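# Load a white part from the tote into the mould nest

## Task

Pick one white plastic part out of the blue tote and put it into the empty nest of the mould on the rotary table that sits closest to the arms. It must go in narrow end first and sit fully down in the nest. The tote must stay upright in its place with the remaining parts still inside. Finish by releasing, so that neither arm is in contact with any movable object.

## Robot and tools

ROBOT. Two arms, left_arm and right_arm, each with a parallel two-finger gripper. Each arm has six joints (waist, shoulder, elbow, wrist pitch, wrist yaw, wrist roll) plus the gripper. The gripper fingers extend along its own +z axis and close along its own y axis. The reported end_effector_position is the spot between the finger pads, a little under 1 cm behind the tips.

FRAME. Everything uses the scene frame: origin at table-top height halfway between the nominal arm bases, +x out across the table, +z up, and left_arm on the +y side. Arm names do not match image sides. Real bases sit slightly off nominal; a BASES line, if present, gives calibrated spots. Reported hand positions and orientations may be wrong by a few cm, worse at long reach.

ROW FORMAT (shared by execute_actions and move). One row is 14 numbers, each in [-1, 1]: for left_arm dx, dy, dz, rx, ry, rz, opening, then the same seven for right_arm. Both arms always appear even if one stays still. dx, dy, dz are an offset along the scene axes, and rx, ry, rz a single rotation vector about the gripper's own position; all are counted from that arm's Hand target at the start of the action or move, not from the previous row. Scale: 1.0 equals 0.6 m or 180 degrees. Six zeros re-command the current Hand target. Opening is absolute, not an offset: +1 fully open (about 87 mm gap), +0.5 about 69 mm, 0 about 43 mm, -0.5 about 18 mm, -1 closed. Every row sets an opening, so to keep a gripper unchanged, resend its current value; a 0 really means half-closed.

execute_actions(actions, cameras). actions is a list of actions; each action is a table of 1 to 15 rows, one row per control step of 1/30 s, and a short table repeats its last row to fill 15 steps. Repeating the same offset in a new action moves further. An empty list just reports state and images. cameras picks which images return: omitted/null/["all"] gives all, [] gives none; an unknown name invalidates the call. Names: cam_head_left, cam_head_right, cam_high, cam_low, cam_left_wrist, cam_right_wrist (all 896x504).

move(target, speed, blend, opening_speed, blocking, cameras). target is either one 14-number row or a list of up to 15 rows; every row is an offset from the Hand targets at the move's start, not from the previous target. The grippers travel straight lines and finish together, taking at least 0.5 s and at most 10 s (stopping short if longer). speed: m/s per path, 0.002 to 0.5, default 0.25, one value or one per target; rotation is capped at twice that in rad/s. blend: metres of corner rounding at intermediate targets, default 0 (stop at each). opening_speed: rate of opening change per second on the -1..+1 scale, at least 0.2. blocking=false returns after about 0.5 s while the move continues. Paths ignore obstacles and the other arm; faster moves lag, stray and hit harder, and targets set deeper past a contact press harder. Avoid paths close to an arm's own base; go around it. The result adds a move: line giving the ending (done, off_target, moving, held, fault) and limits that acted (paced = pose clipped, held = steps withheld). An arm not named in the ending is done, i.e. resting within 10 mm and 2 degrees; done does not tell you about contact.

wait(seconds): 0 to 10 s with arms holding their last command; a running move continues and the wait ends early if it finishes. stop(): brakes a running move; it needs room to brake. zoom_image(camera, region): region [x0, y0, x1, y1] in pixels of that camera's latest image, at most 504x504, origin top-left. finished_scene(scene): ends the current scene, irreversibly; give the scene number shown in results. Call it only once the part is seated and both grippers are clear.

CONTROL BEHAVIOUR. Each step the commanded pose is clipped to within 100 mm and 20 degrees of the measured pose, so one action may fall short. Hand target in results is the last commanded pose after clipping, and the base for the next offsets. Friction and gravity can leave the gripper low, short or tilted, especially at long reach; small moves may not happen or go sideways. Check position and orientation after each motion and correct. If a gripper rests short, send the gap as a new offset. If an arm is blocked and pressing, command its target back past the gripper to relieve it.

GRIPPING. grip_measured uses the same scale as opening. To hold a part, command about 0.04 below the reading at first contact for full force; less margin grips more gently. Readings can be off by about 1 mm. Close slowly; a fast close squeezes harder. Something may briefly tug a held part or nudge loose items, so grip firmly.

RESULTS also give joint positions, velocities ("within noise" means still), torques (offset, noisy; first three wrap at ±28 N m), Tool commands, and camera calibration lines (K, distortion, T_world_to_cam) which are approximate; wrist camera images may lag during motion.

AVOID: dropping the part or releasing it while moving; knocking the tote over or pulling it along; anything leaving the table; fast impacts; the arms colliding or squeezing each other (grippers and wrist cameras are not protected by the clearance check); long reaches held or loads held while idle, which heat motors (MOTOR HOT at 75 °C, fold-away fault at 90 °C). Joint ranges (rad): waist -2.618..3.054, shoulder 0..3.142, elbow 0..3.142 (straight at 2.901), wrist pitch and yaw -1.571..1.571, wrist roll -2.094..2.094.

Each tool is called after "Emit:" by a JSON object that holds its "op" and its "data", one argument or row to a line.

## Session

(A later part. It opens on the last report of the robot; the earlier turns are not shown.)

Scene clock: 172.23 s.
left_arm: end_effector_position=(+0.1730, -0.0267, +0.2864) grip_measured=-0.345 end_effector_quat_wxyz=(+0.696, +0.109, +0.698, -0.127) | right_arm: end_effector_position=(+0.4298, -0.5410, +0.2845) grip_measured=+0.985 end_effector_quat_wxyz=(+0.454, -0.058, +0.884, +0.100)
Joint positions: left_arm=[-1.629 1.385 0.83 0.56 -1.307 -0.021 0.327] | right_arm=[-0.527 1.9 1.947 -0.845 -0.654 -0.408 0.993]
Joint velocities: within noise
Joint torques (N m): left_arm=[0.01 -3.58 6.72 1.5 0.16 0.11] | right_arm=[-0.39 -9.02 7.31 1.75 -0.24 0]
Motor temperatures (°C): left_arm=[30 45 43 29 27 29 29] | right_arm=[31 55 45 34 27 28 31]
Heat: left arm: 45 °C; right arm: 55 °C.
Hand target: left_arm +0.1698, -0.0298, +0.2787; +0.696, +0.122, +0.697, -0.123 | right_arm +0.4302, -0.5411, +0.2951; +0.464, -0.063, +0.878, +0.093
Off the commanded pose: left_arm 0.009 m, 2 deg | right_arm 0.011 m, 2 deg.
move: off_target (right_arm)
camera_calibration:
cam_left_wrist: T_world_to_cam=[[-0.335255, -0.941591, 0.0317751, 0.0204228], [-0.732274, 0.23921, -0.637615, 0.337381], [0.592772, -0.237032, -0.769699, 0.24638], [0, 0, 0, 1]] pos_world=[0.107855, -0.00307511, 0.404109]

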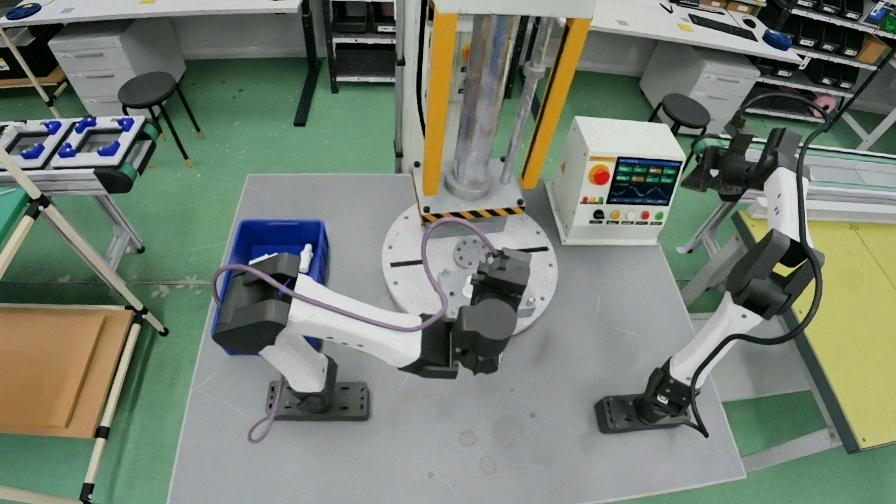

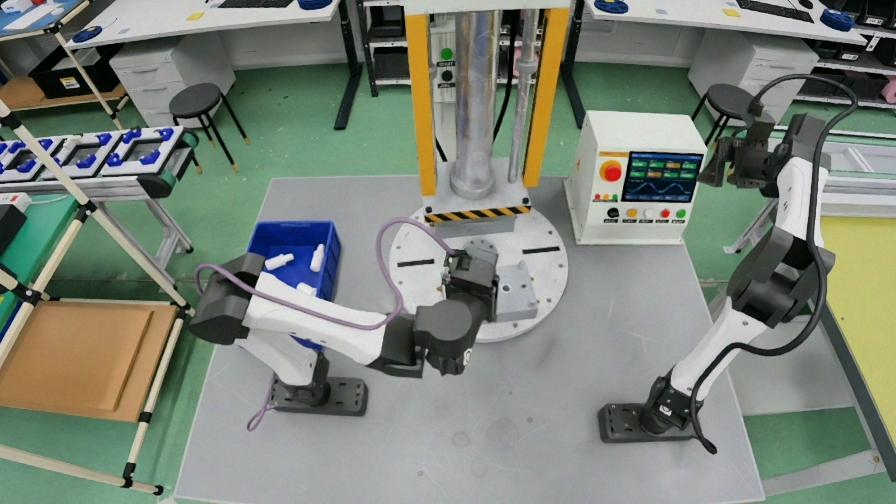

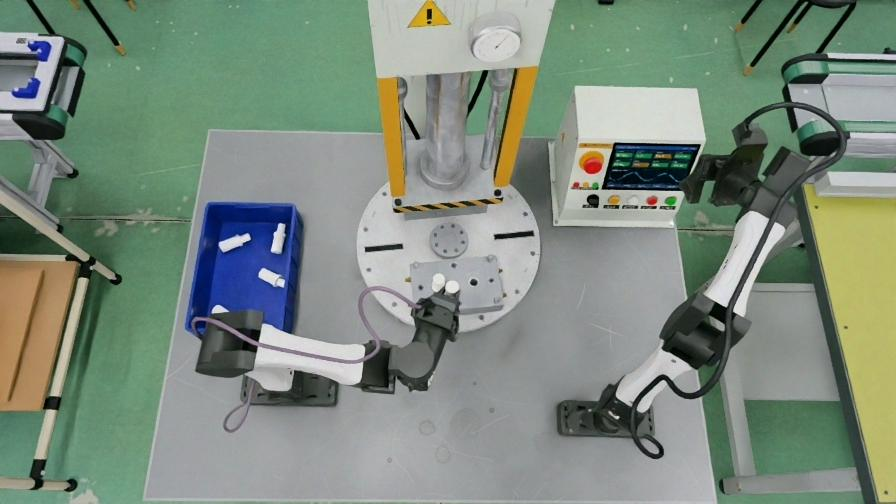

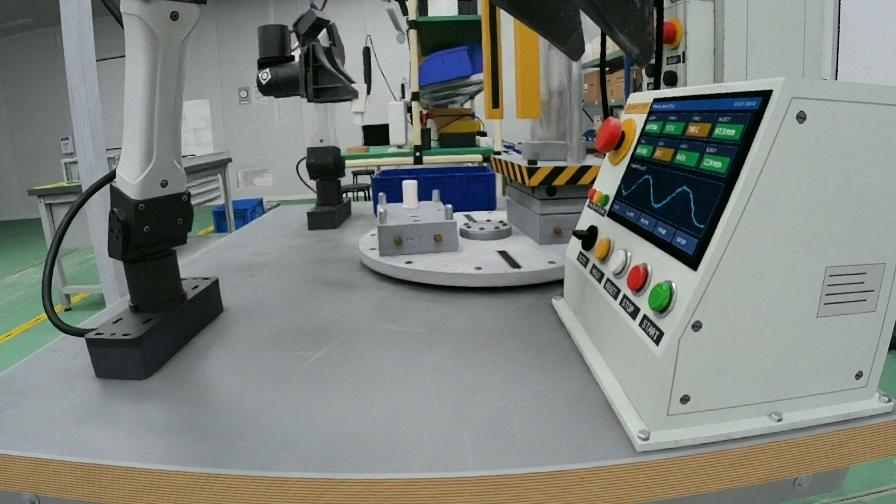

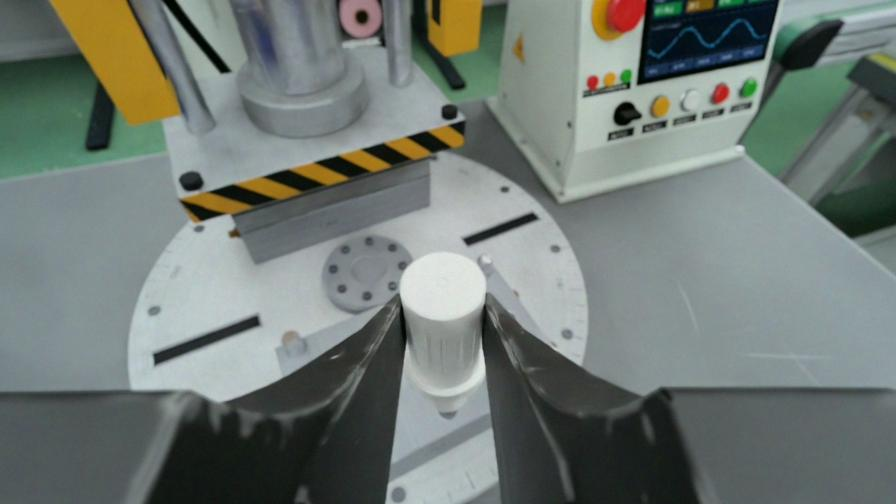

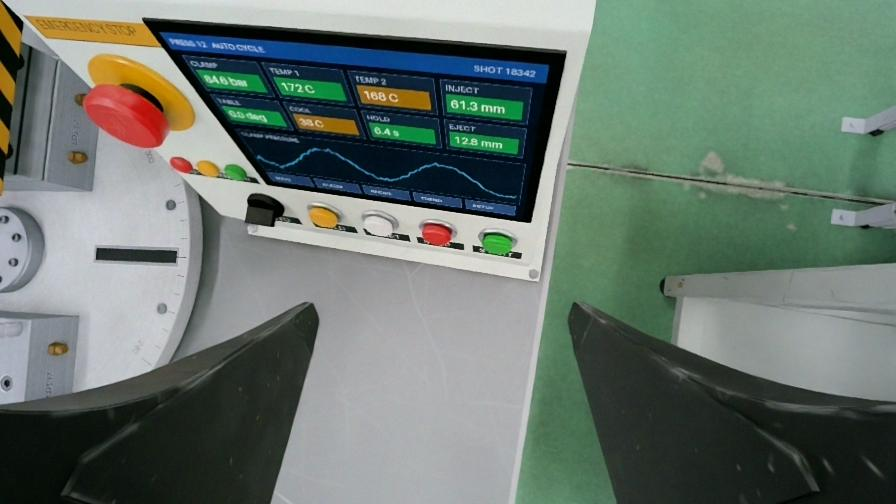

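Emit:
{"op": "move", "data": {
  "target": [-0.042,-0.067,-0.117,0,0,0,-0.5,0,0,0,0,0,0,1],
  "speed": 0.15,
  "cameras": ["cam_left_wrist","cam_high","cam_low","cam_head_right"]
}}

Emit:
{"op": "zoom_image", "data": {
  "camera": "cam_left_wrist",
  "region": [200, 150, 650, 450]
}}

Emit:
{"op": "zoom_image", "data": {
  "camera": "cam_low",
  "region": [250, 80, 500, 260]
}}

Emit:
{"op": "zoom_image", "data": {
  "camera": "cam_high",
  "region": [390, 240, 530, 340]
}}

Emit:
{"op": "zoom_image", "data": {
  "camera": "cam_head_right",
  "region": [400, 230, 580, 350]
}}

Scene clock: 191.27 s.
left_arm: end_effector_position=(+0.1465, -0.0713, +0.2163) grip_measured=-0.345 end_effector_quat_wxyz=(+0.694, +0.116, +0.698, -0.133) | right_arm: end_effector_position=(+0.4298, -0.5410, +0.2845) grip_measured=+0.985 end_effector_quat_wxyz=(+0.454, -0.058, +0.884, +0.100)
Joint positions: left_arm=[-1.697 1.692 0.816 0.871 -1.356 -0.03 0.327] | right_arm=[-0.527 1.9 1.947 -0.845 -0.654 -0.408 0.993]
Joint velocities: within noise
Joint torques (N m): left_arm=[0.14 -5.08 6.08 1.48 -0.04 0.12] | right_arm=[-0.44 -9.01 7.34 1.74 -0.21 -0.01]
Motor temperatures (°C): left_arm=[30 42 43 30 27 29 29] | right_arm=[31 55 45 35 27 28 31]
Heat: left arm: 43 °C; right arm: 55 °C.
Hand target: left_arm +0.1446, -0.0700, +0.2085; +0.696, +0.122, +0.697, -0.123 | right_arm +0.4302, -0.5411, +0.2951; +0.464, -0.063, +0.878, +0.093
Off the commanded pose: left_arm 0.008 m, 1 deg | right_arm 0.011 m, 2 deg.
move: off_target (right_arm)
camera_calibration:
cam_left_wrist: T_world_to_cam=[[-0.353087, -0.935054, 0.0316848, -0.0251169], [-0.728903, 0.253695, -0.635877, 0.284111], [0.586541, -0.247615, -0.77114, 0.198088], [0, 0, 0, 1]] pos_world=[0.0820339, -0.0465136, 0.334209]
Images, in order (width x height): cam_head_right 896x504, cam_high 896x504, cam_low 896x504, cam_left_wrist 896x504.

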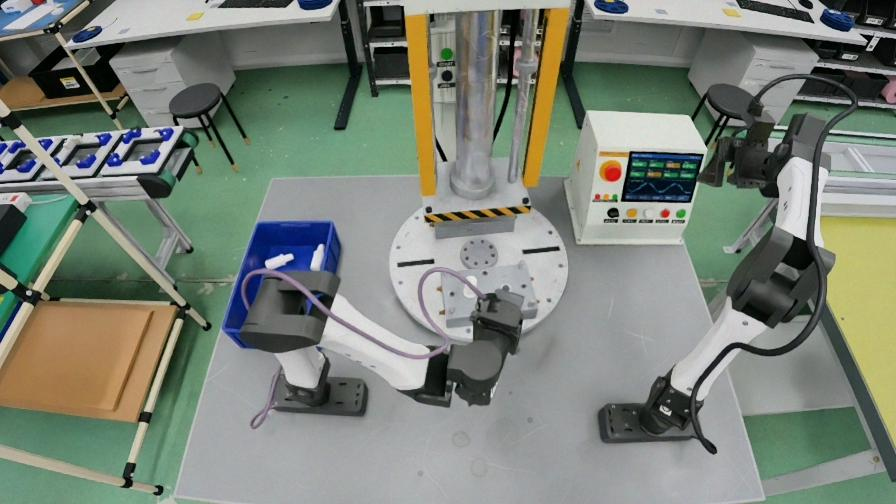

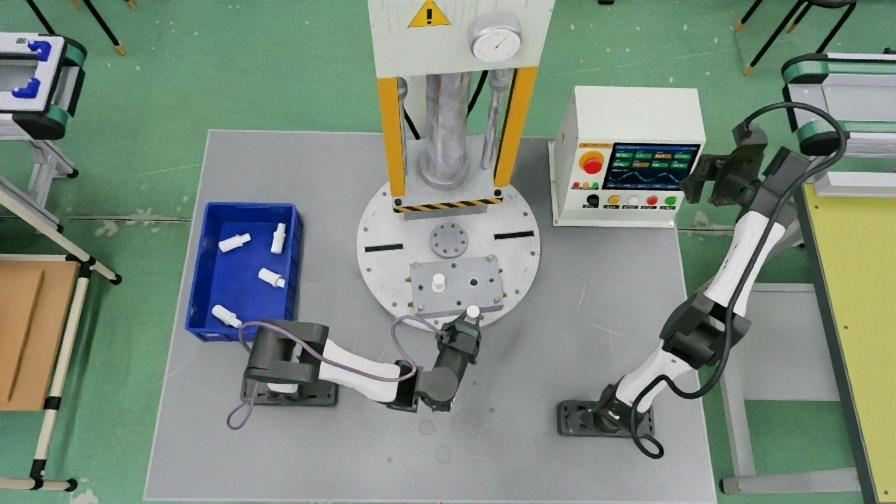

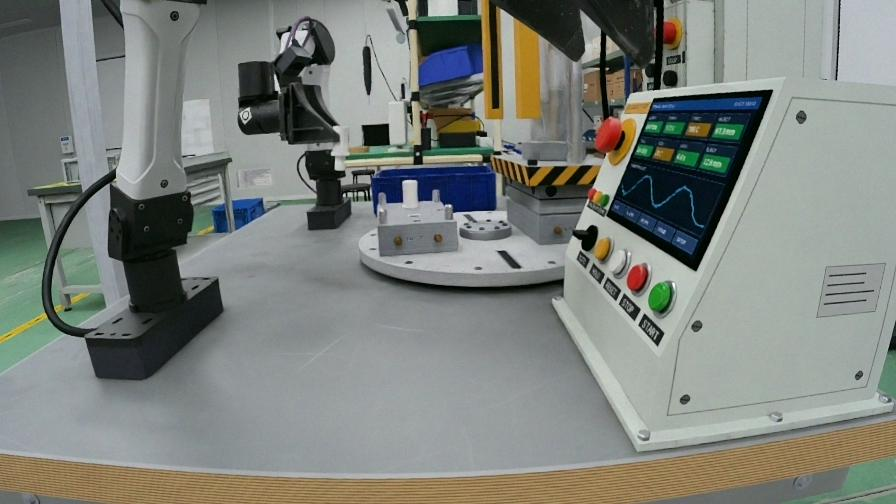

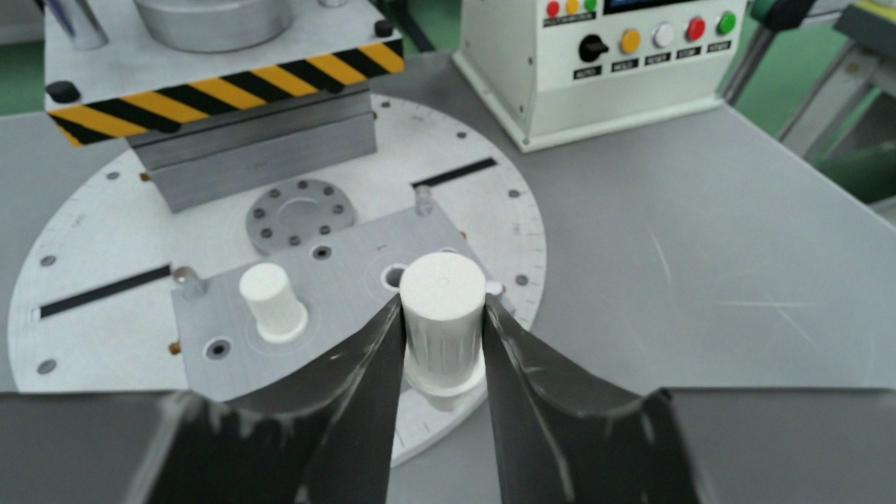

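Scaled by 1.120 from the camera's 896x504 image, which has a finer 1280x720 frame.

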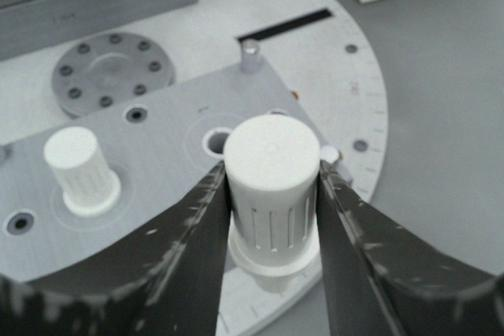

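Scaled by 2.016 from the camera's 896x504 image, which has a finer 1280x720 frame.

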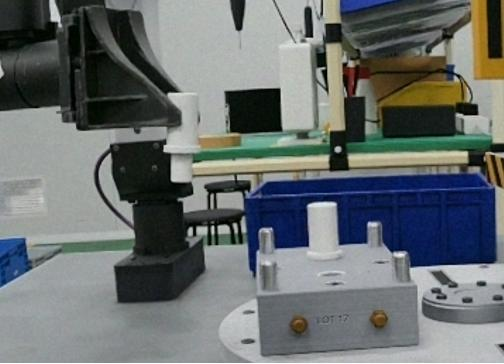

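Scaled by 3.600 from the camera's 896x504 image, which has a finer 1280x720 frame.

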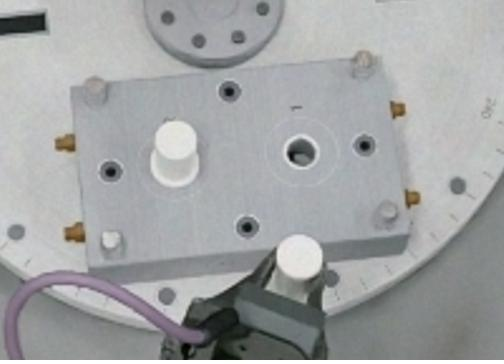

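Scaled by 2.800 from the camera's 896x504 image, which has a finer 1280x720 frame.

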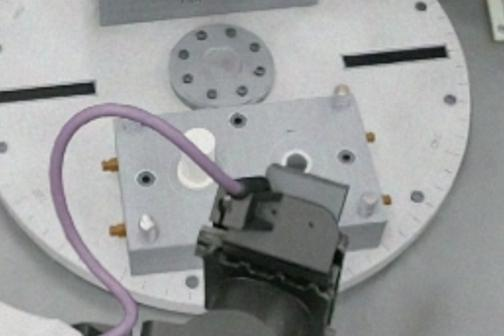

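Emit:
{"op": "zoom_image", "data": {
  "camera": "cam_low",
  "region": [300, 110, 380, 230]
}}

Emit:
{"op": "zoom_image", "data": {
  "camera": "cam_low",
  "region": [370, 150, 470, 270]
}}

Emit:
{"op": "zoom_image", "data": {
  "camera": "cam_left_wrist",
  "region": [370, 230, 520, 430]
}}

Scaled by 4.200 from the camera's 896x504 image, which has a finer 1280x720 frame.

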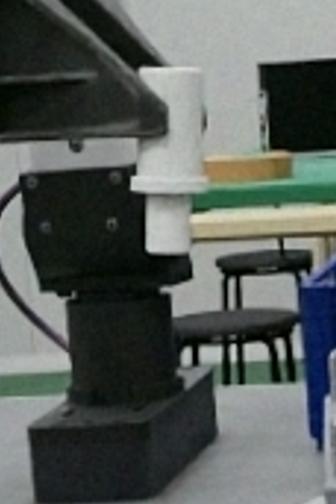

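Scaled by 4.200 from the camera's 896x504 image, which has a finer 1280x720 frame.

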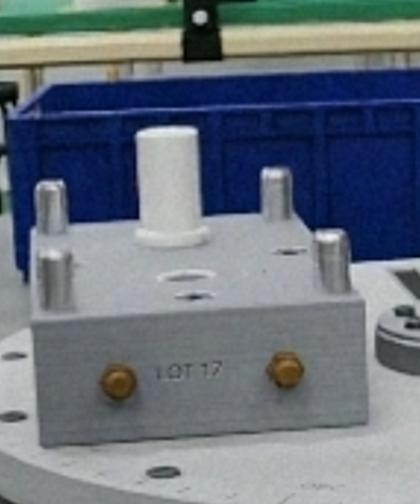

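Scaled by 2.520 from the camera's 896x504 image, which has a finer 1280x720 frame.

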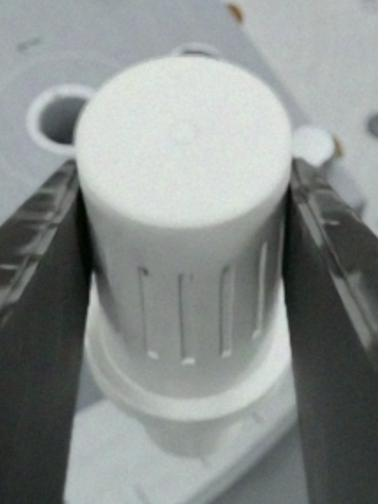

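Emit:
{"op": "move", "data": {
  "target": [0.189,-0.0175,-0.022,0.0007,-0.021,0,-0.5,0,0,0,0,0,0,1],
  "speed": 0.12,
  "cameras": ["cam_left_wrist","cam_high","cam_low","cam_head_right"]
}}

Emit:
{"op": "zoom_image", "data": {
  "camera": "cam_left_wrist",
  "region": [350, 230, 550, 480]
}}

Emit:
{"op": "zoom_image", "data": {
  "camera": "cam_low",
  "region": [360, 120, 480, 260]
}}

Emit:
{"op": "zoom_image", "data": {
  "camera": "cam_high",
  "region": [400, 240, 530, 340]
}}

Scene clock: 235.53 s.
left_arm: end_effector_position=(+0.2565, -0.0754, +0.1968) grip_measured=-0.345 end_effector_quat_wxyz=(+0.717, +0.123, +0.677, -0.116) | right_arm: end_effector_position=(+0.4298, -0.5410, +0.2845) grip_measured=+0.985 end_effector_quat_wxyz=(+0.454, -0.058, +0.884, +0.100)
Joint positions: left_arm=[-1.376 1.834 0.798 1.145 -1.046 0.113 0.327] | right_arm=[-0.527 1.9 1.947 -0.845 -0.654 -0.408 0.993]
Joint velocities: within noise
Joint torques (N m): left_arm=[0.95 -5.71 7.75 1.6 0.3 0.09] | right_arm=[-0.36 -8.94 7.39 1.73 -0.22 -0.01]
Motor temperatures (°C): left_arm=[29 40 42 32 27 29 30] | right_arm=[31 56 45 35 27 28 31]
Heat: left arm: 42 °C; right arm: 56 °C.
Hand target: left_arm +0.2579, -0.0805, +0.1954; +0.718, +0.127, +0.674, -0.118 | right_arm +0.4302, -0.5411, +0.2951; +0.464, -0.063, +0.878, +0.093
Off the commanded pose: left_arm 0.006 m, 1 deg | right_arm 0.011 m, 2 deg.
move: off_target (right_arm)
camera_calibration:
cam_left_wrist: T_world_to_cam=[[-0.340199, -0.940267, -0.0127567, 0.0156035], [-0.688481, 0.258294, -0.6777, 0.35116], [0.640514, -0.22177, -0.735227, 0.0985356], [0, 0, 0, 1]] pos_world=[0.183962, -0.0541788, 0.310626]
Images, in order (width x height): cam_head_right 896x504, cam_high 896x504, cam_low 896x504, cam_left_wrist 896x504.

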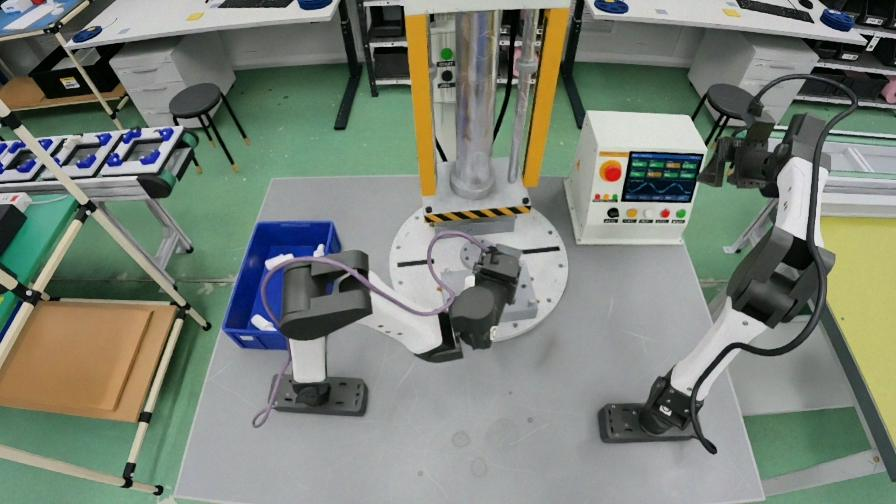

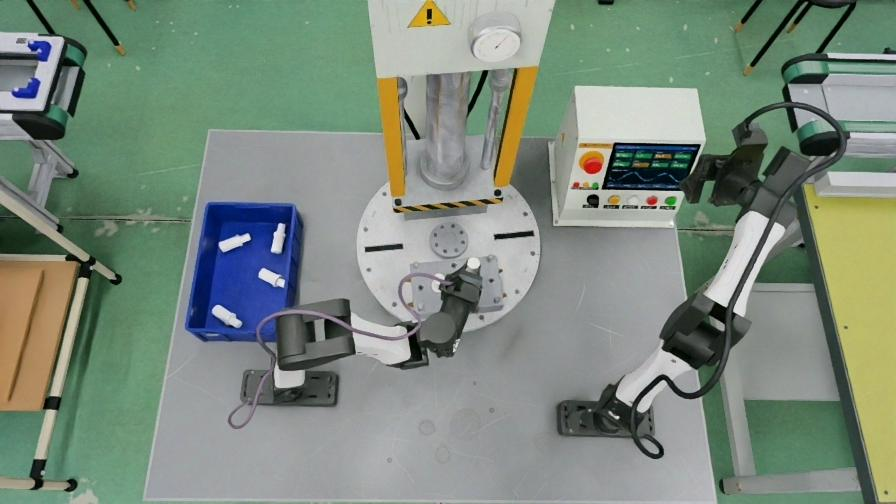

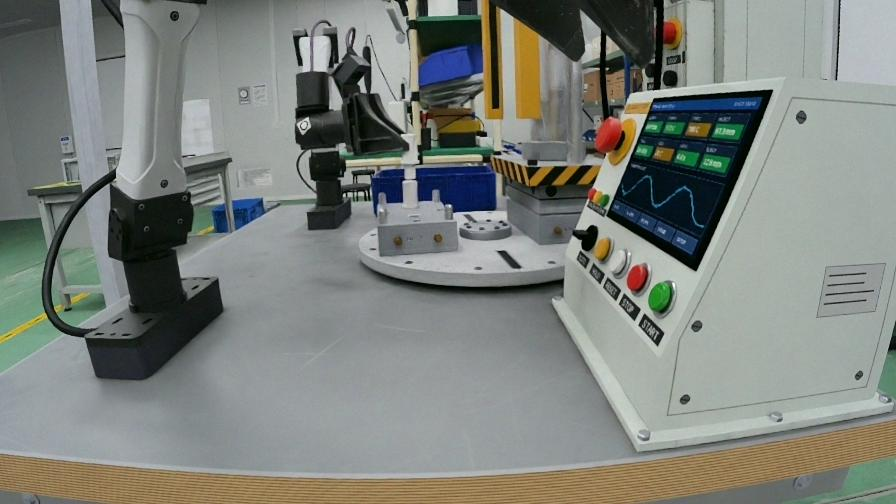

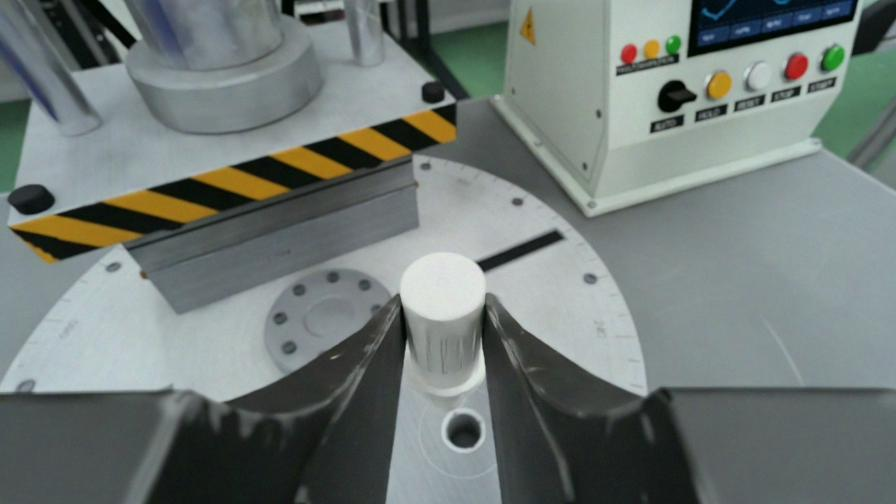

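Scaled by 2.016 from the camera's 896x504 image, which has a finer 1280x720 frame.

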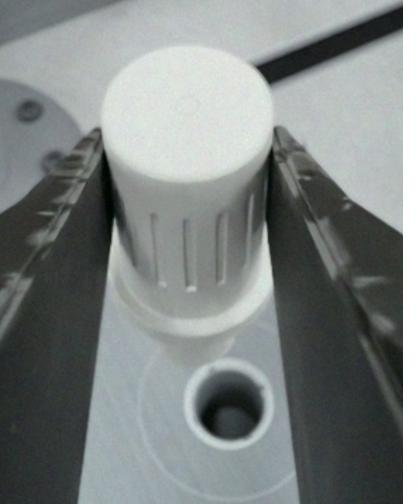

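Scaled by 3.600 from the camera's 896x504 image, which has a finer 1280x720 frame.

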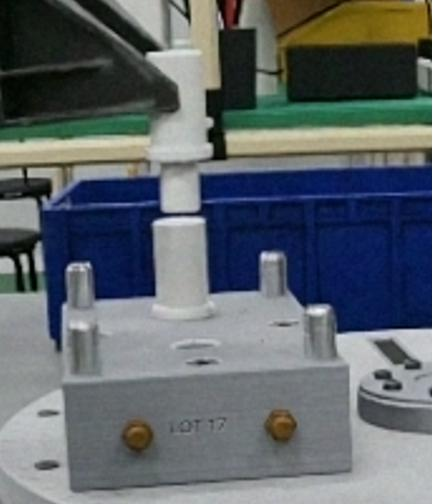

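Scaled by 3.877 from the camera's 896x504 image, which has a finer 1280x720 frame.

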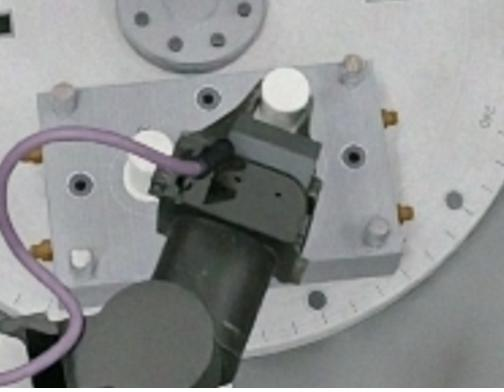

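Emit:
{"op": "move", "data": {
  "target": [0.003,-0.0105,-0.0457,-0.0063,0.0023,0,-0.5,0,0,0,0,0,0,1],
  "speed": 0.08,
  "cameras": ["cam_left_wrist","cam_high","cam_low"]
}}

Emit:
{"op": "zoom_image", "data": {
  "camera": "cam_left_wrist",
  "region": [350, 230, 550, 480]
}}

Emit:
{"op": "zoom_image", "data": {
  "camera": "cam_low",
  "region": [360, 140, 480, 260]
}}

Scene clock: 259.03 s.
left_arm: end_effector_position=(+0.2575, -0.0823, +0.1701) grip_measured=-0.345 end_effector_quat_wxyz=(+0.717, +0.122, +0.677, -0.118) | right_arm: end_effector_position=(+0.4298, -0.5410, +0.2845) grip_measured=+0.985 end_effector_quat_wxyz=(+0.454, -0.058, +0.884, +0.100)
Joint positions: left_arm=[-1.376 1.941 0.798 1.253 -1.044 0.109 0.327] | right_arm=[-0.527 1.9 1.947 -0.845 -0.654 -0.408 0.993]
Joint velocities: within noise
Joint torques (N m): left_arm=[1.17 -6.12 7.06 1.62 0.27 -0.08] | right_arm=[-0.21 -8.88 7.31 1.75 -0.24 0.01]
Motor temperatures (°C): left_arm=[29 39 43 32 27 29 30] | right_arm=[31 56 46 35 27 28 31]
Heat: left arm: 43 °C; right arm: 56 °C.
Hand target: left_arm +0.2597, -0.0868, +0.1679; +0.717, +0.119, +0.675, -0.125 | right_arm +0.4302, -0.5411, +0.2951; +0.464, -0.063, +0.878, +0.093
Off the commanded pose: left_arm 0.005 m, 1 deg | right_arm 0.011 m, 2 deg.
move: off_target (right_arm)
camera_calibration:
cam_left_wrist: T_world_to_cam=[[-0.342187, -0.939591, -0.00872387, 0.00894676], [-0.688617, 0.257081, -0.678023, 0.335599], [0.639307, -0.226004, -0.734989, 0.0766447], [0, 0, 0, 1]] pos_world=[0.185161, -0.0605478, 0.283955]
Images, in order (width x height): cam_high 896x504, cam_low 896x504, cam_left_wrist 896x504.

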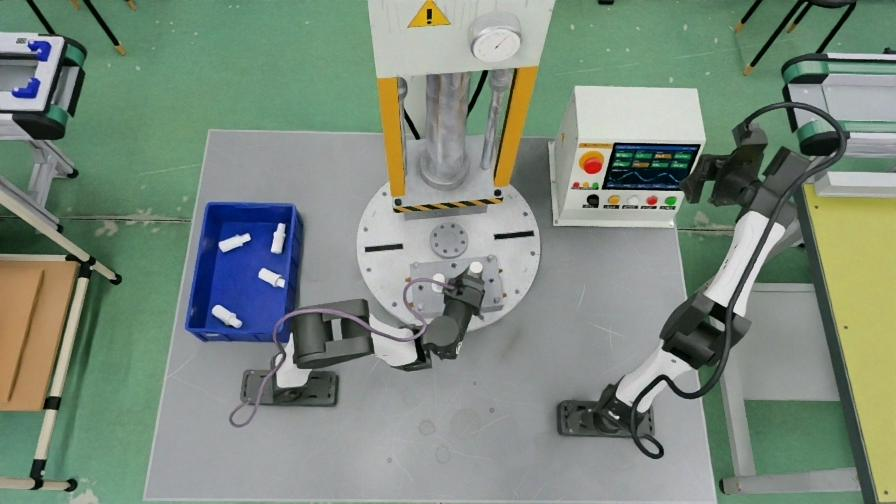

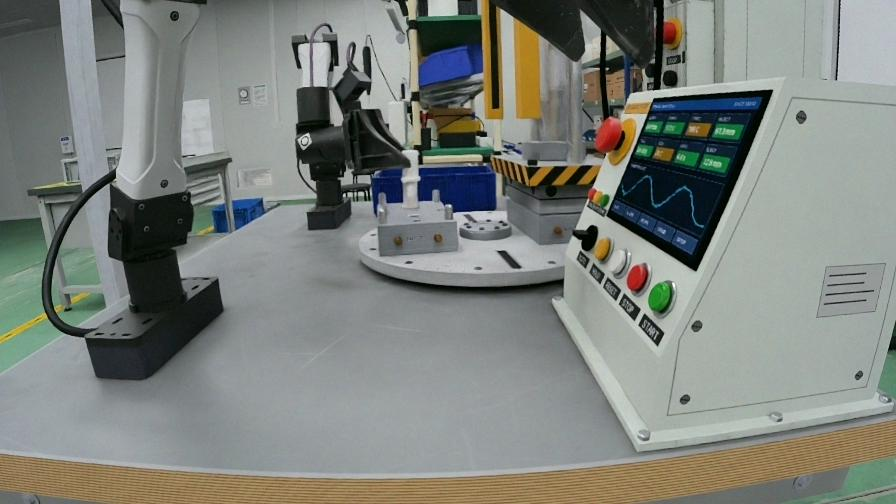

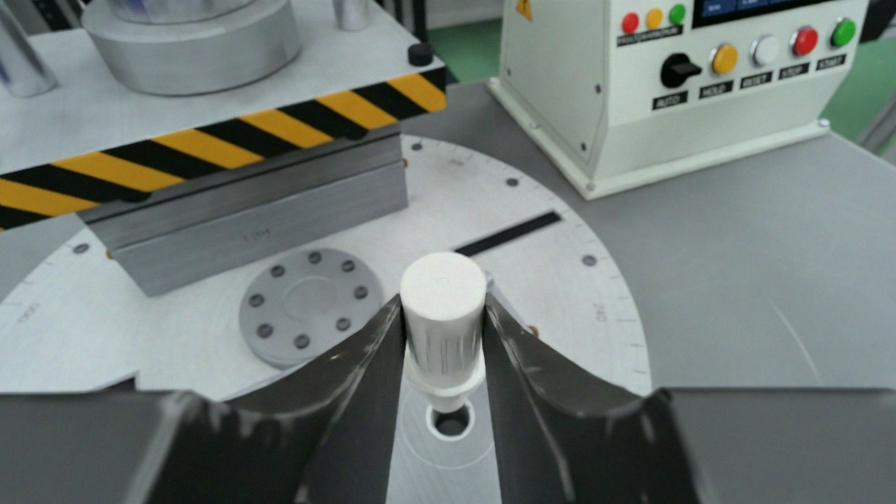

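Scaled by 2.016 from the camera's 896x504 image, which has a finer 1280x720 frame.

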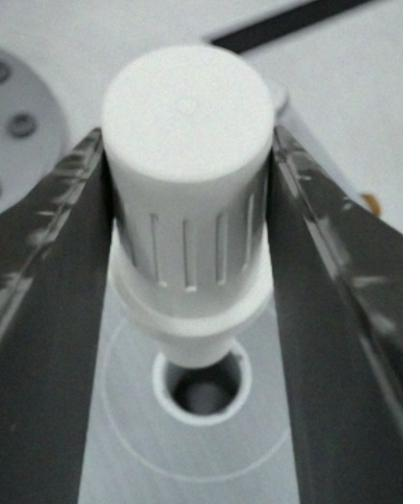

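Scaled by 4.200 from the camera's 896x504 image, which has a finer 1280x720 frame.

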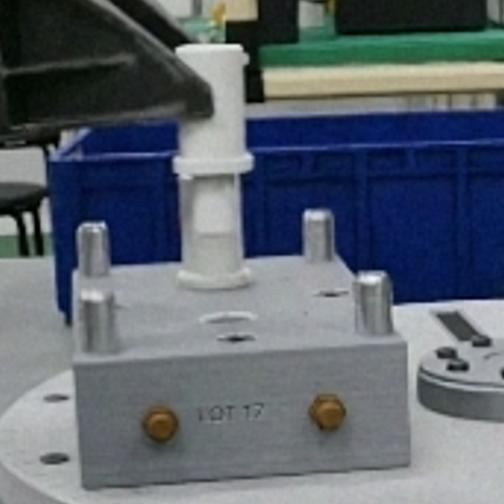

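Emit:
{"op": "zoom_image", "data": {
  "camera": "cam_low",
  "region": [385, 145, 445, 235]
}}

Scaled by 5.600 from the camera's 896x504 image, which has a finer 1280x720 frame.

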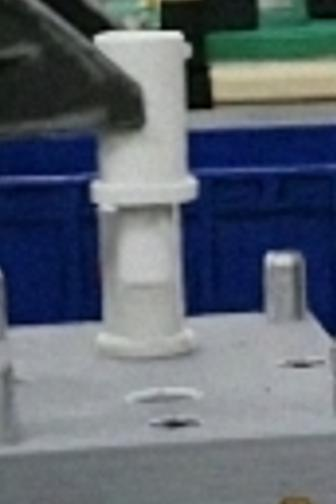

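Emit:
{"op": "move", "data": {
  "target": [0.007,-0.002,-0.038,0,0,0,-0.5,0,0,0,0,0,0,1],
  "speed": 0.05,
  "cameras": ["cam_left_wrist","cam_high","cam_low"]
}}

Emit:
{"op": "zoom_image", "data": {
  "camera": "cam_left_wrist",
  "region": [380, 300, 520, 480]
}}

Emit:
{"op": "zoom_image", "data": {
  "camera": "cam_low",
  "region": [385, 145, 445, 235]
}}

Scene clock: 295.83 s.
left_arm: end_effector_position=(+0.2613, -0.0852, +0.1490) grip_measured=-0.345 end_effector_quat_wxyz=(+0.717, +0.121, +0.676, -0.120) | right_arm: end_effector_position=(+0.4298, -0.5410, +0.2845) grip_measured=+0.985 end_effector_quat_wxyz=(+0.454, -0.058, +0.884, +0.100)
Joint positions: left_arm=[-1.367 2.027 0.798 1.341 -1.033 0.106 0.327] | right_arm=[-0.527 1.9 1.947 -0.845 -0.654 -0.408 0.993]
Joint velocities: within noise
Joint torques (N m): left_arm=[1.31 -6.34 6.2 1.63 0.29 -0.07] | right_arm=[-0.34 -8.95 7.28 1.73 -0.25 0.01]
Motor temperatures (°C): left_arm=[29 39 44 33 27 29 30] | right_arm=[30 57 46 36 27 28 31]
Heat: left arm: 44 °C; right arm: 57 °C.
Hand target: left_arm +0.2640, -0.0879, +0.1450; +0.717, +0.119, +0.675, -0.125 | right_arm +0.4302, -0.5411, +0.2951; +0.464, -0.063, +0.878, +0.093
Off the commanded pose: left_arm 0.005 m, 1 deg | right_arm 0.011 m, 2 deg.
move: off_target (right_arm)
camera_calibration:
cam_left_wrist: T_world_to_cam=[[-0.343358, -0.939195, -0.00431157, 0.00706093], [-0.687919, 0.254615, -0.679661, 0.324475], [0.639431, -0.230401, -0.733514, 0.0574432], [0, 0, 0, 1]] pos_world=[0.188906, -0.0627495, 0.262698]
Images, in order (width x height): cam_high 896x504, cam_low 896x504, cam_left_wrist 896x504.

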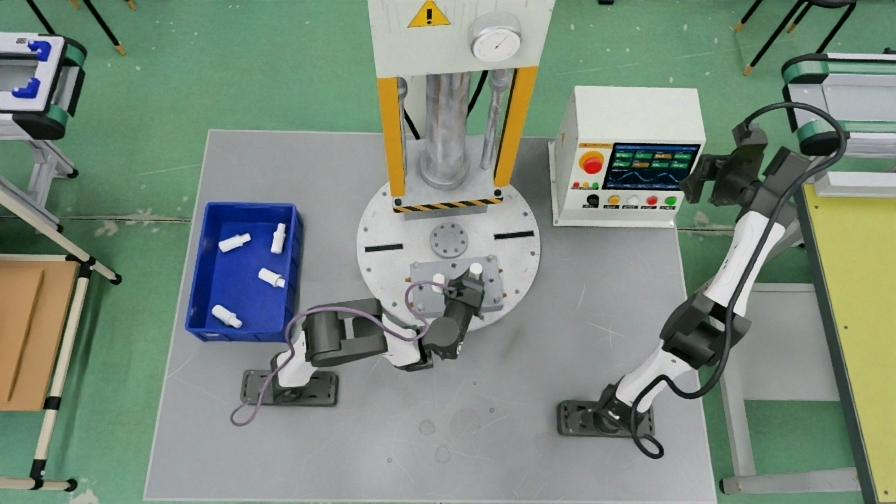

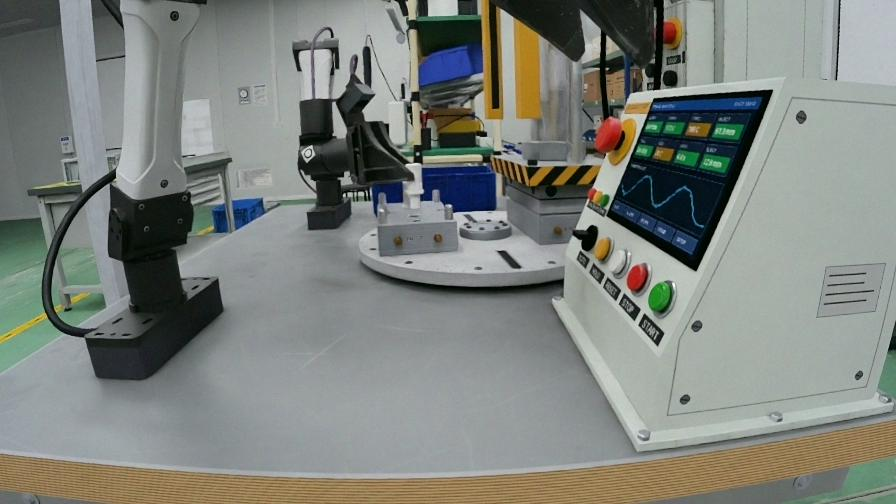

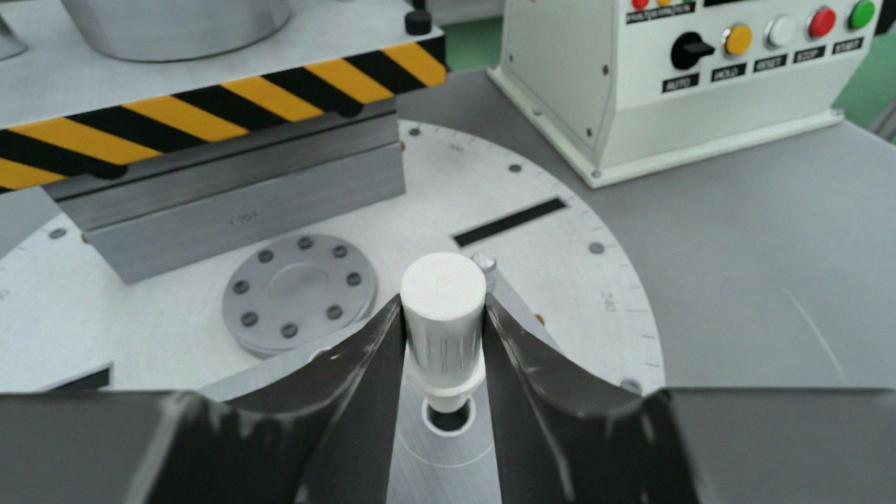

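Scaled by 2.800 from the camera's 896x504 image, which has a finer 1280x720 frame.

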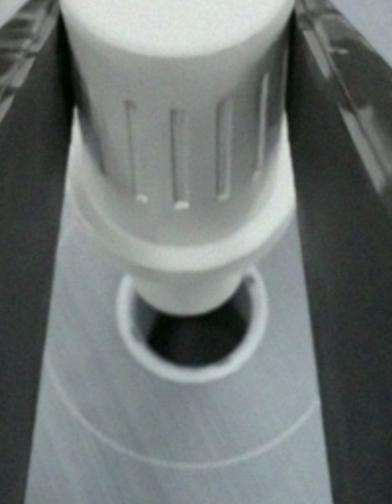

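Scaled by 5.600 from the camera's 896x504 image, which has a finer 1280x720 frame.

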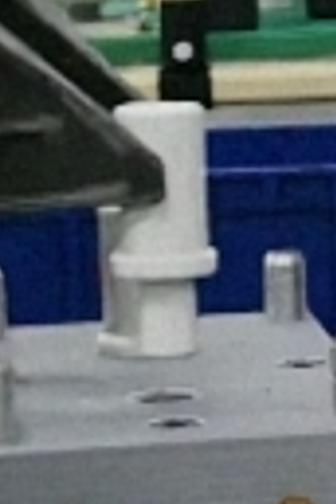

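Emit:
{"op": "move", "data": {
  "target": [-0.0025,0,-0.011,0,0,0,-0.5,0,0,0,0,0,0,1],
  "speed": 0.03,
  "cameras": ["cam_left_wrist","cam_low"]
}}

Emit:
{"op": "zoom_image", "data": {
  "camera": "cam_left_wrist",
  "region": [380, 300, 520, 480]
}}

Emit:
{"op": "zoom_image", "data": {
  "camera": "cam_low",
  "region": [385, 145, 445, 235]
}}

Scene clock: 310.97 s.
left_arm: end_effector_position=(+0.2614, -0.0859, +0.1441) grip_measured=-0.345 end_effector_quat_wxyz=(+0.718, +0.119, +0.675, -0.122) | right_arm: end_effector_position=(+0.4298, -0.5410, +0.2845) grip_measured=+0.985 end_effector_quat_wxyz=(+0.454, -0.058, +0.884, +0.100)
Joint positions: left_arm=[-1.367 2.05 0.798 1.369 -1.033 0.106 0.327] | right_arm=[-0.527 1.9 1.947 -0.845 -0.654 -0.408 0.993]
Joint velocities: within noise
Joint torques (N m): left_arm=[0.96 -6.37 5.76 1.62 0.23 -0.06] | right_arm=[-0.34 -8.98 7.39 1.75 -0.25 0]
Motor temperatures (°C): left_arm=[29 39 43 34 27 29 30] | right_arm=[30 57 46 36 27 28 31]
Heat: left arm: 43 °C; right arm: 57 °C.
Hand target: left_arm +0.2625, -0.0880, +0.1386; +0.717, +0.119, +0.675, -0.125 | right_arm +0.4302, -0.5411, +0.2951; +0.464, -0.063, +0.878, +0.093
Off the commanded pose: left_arm 0.006 m, 0 deg | right_arm 0.011 m, 2 deg.
move: off_target (right_arm)
camera_calibration:
cam_left_wrist: T_world_to_cam=[[-0.343712, -0.939075, 0.000240068, 0.00585707], [-0.687101, 0.251312, -0.681714, 0.321154], [0.64012, -0.234478, -0.731619, 0.0527724], [0, 0, 0, 1]] pos_world=[0.188898, -0.0628358, 0.257543]
Images, in order (width x height): cam_low 896x504, cam_left_wrist 896x504.

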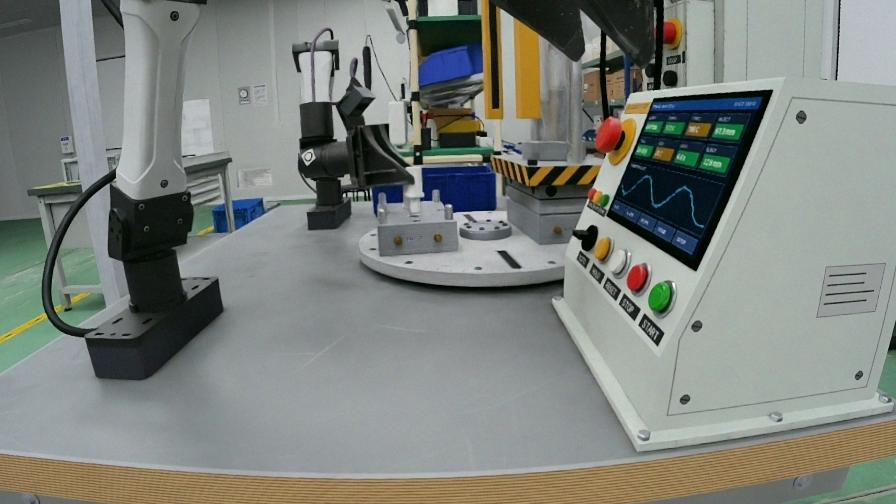

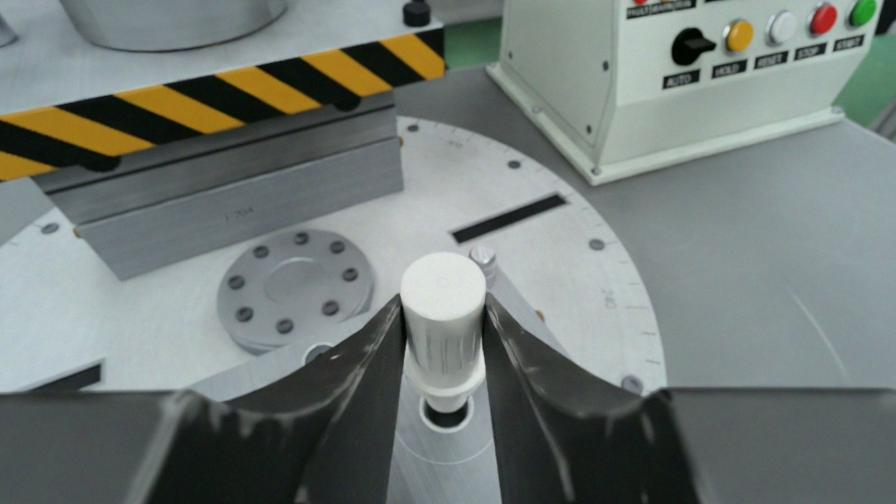

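Scaled by 2.800 from the camera's 896x504 image, which has a finer 1280x720 frame.

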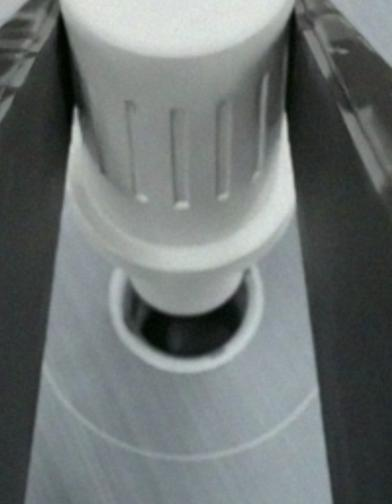

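Scaled by 5.600 from the camera's 896x504 image, which has a finer 1280x720 frame.

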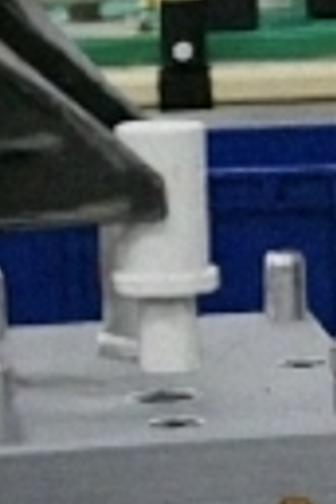

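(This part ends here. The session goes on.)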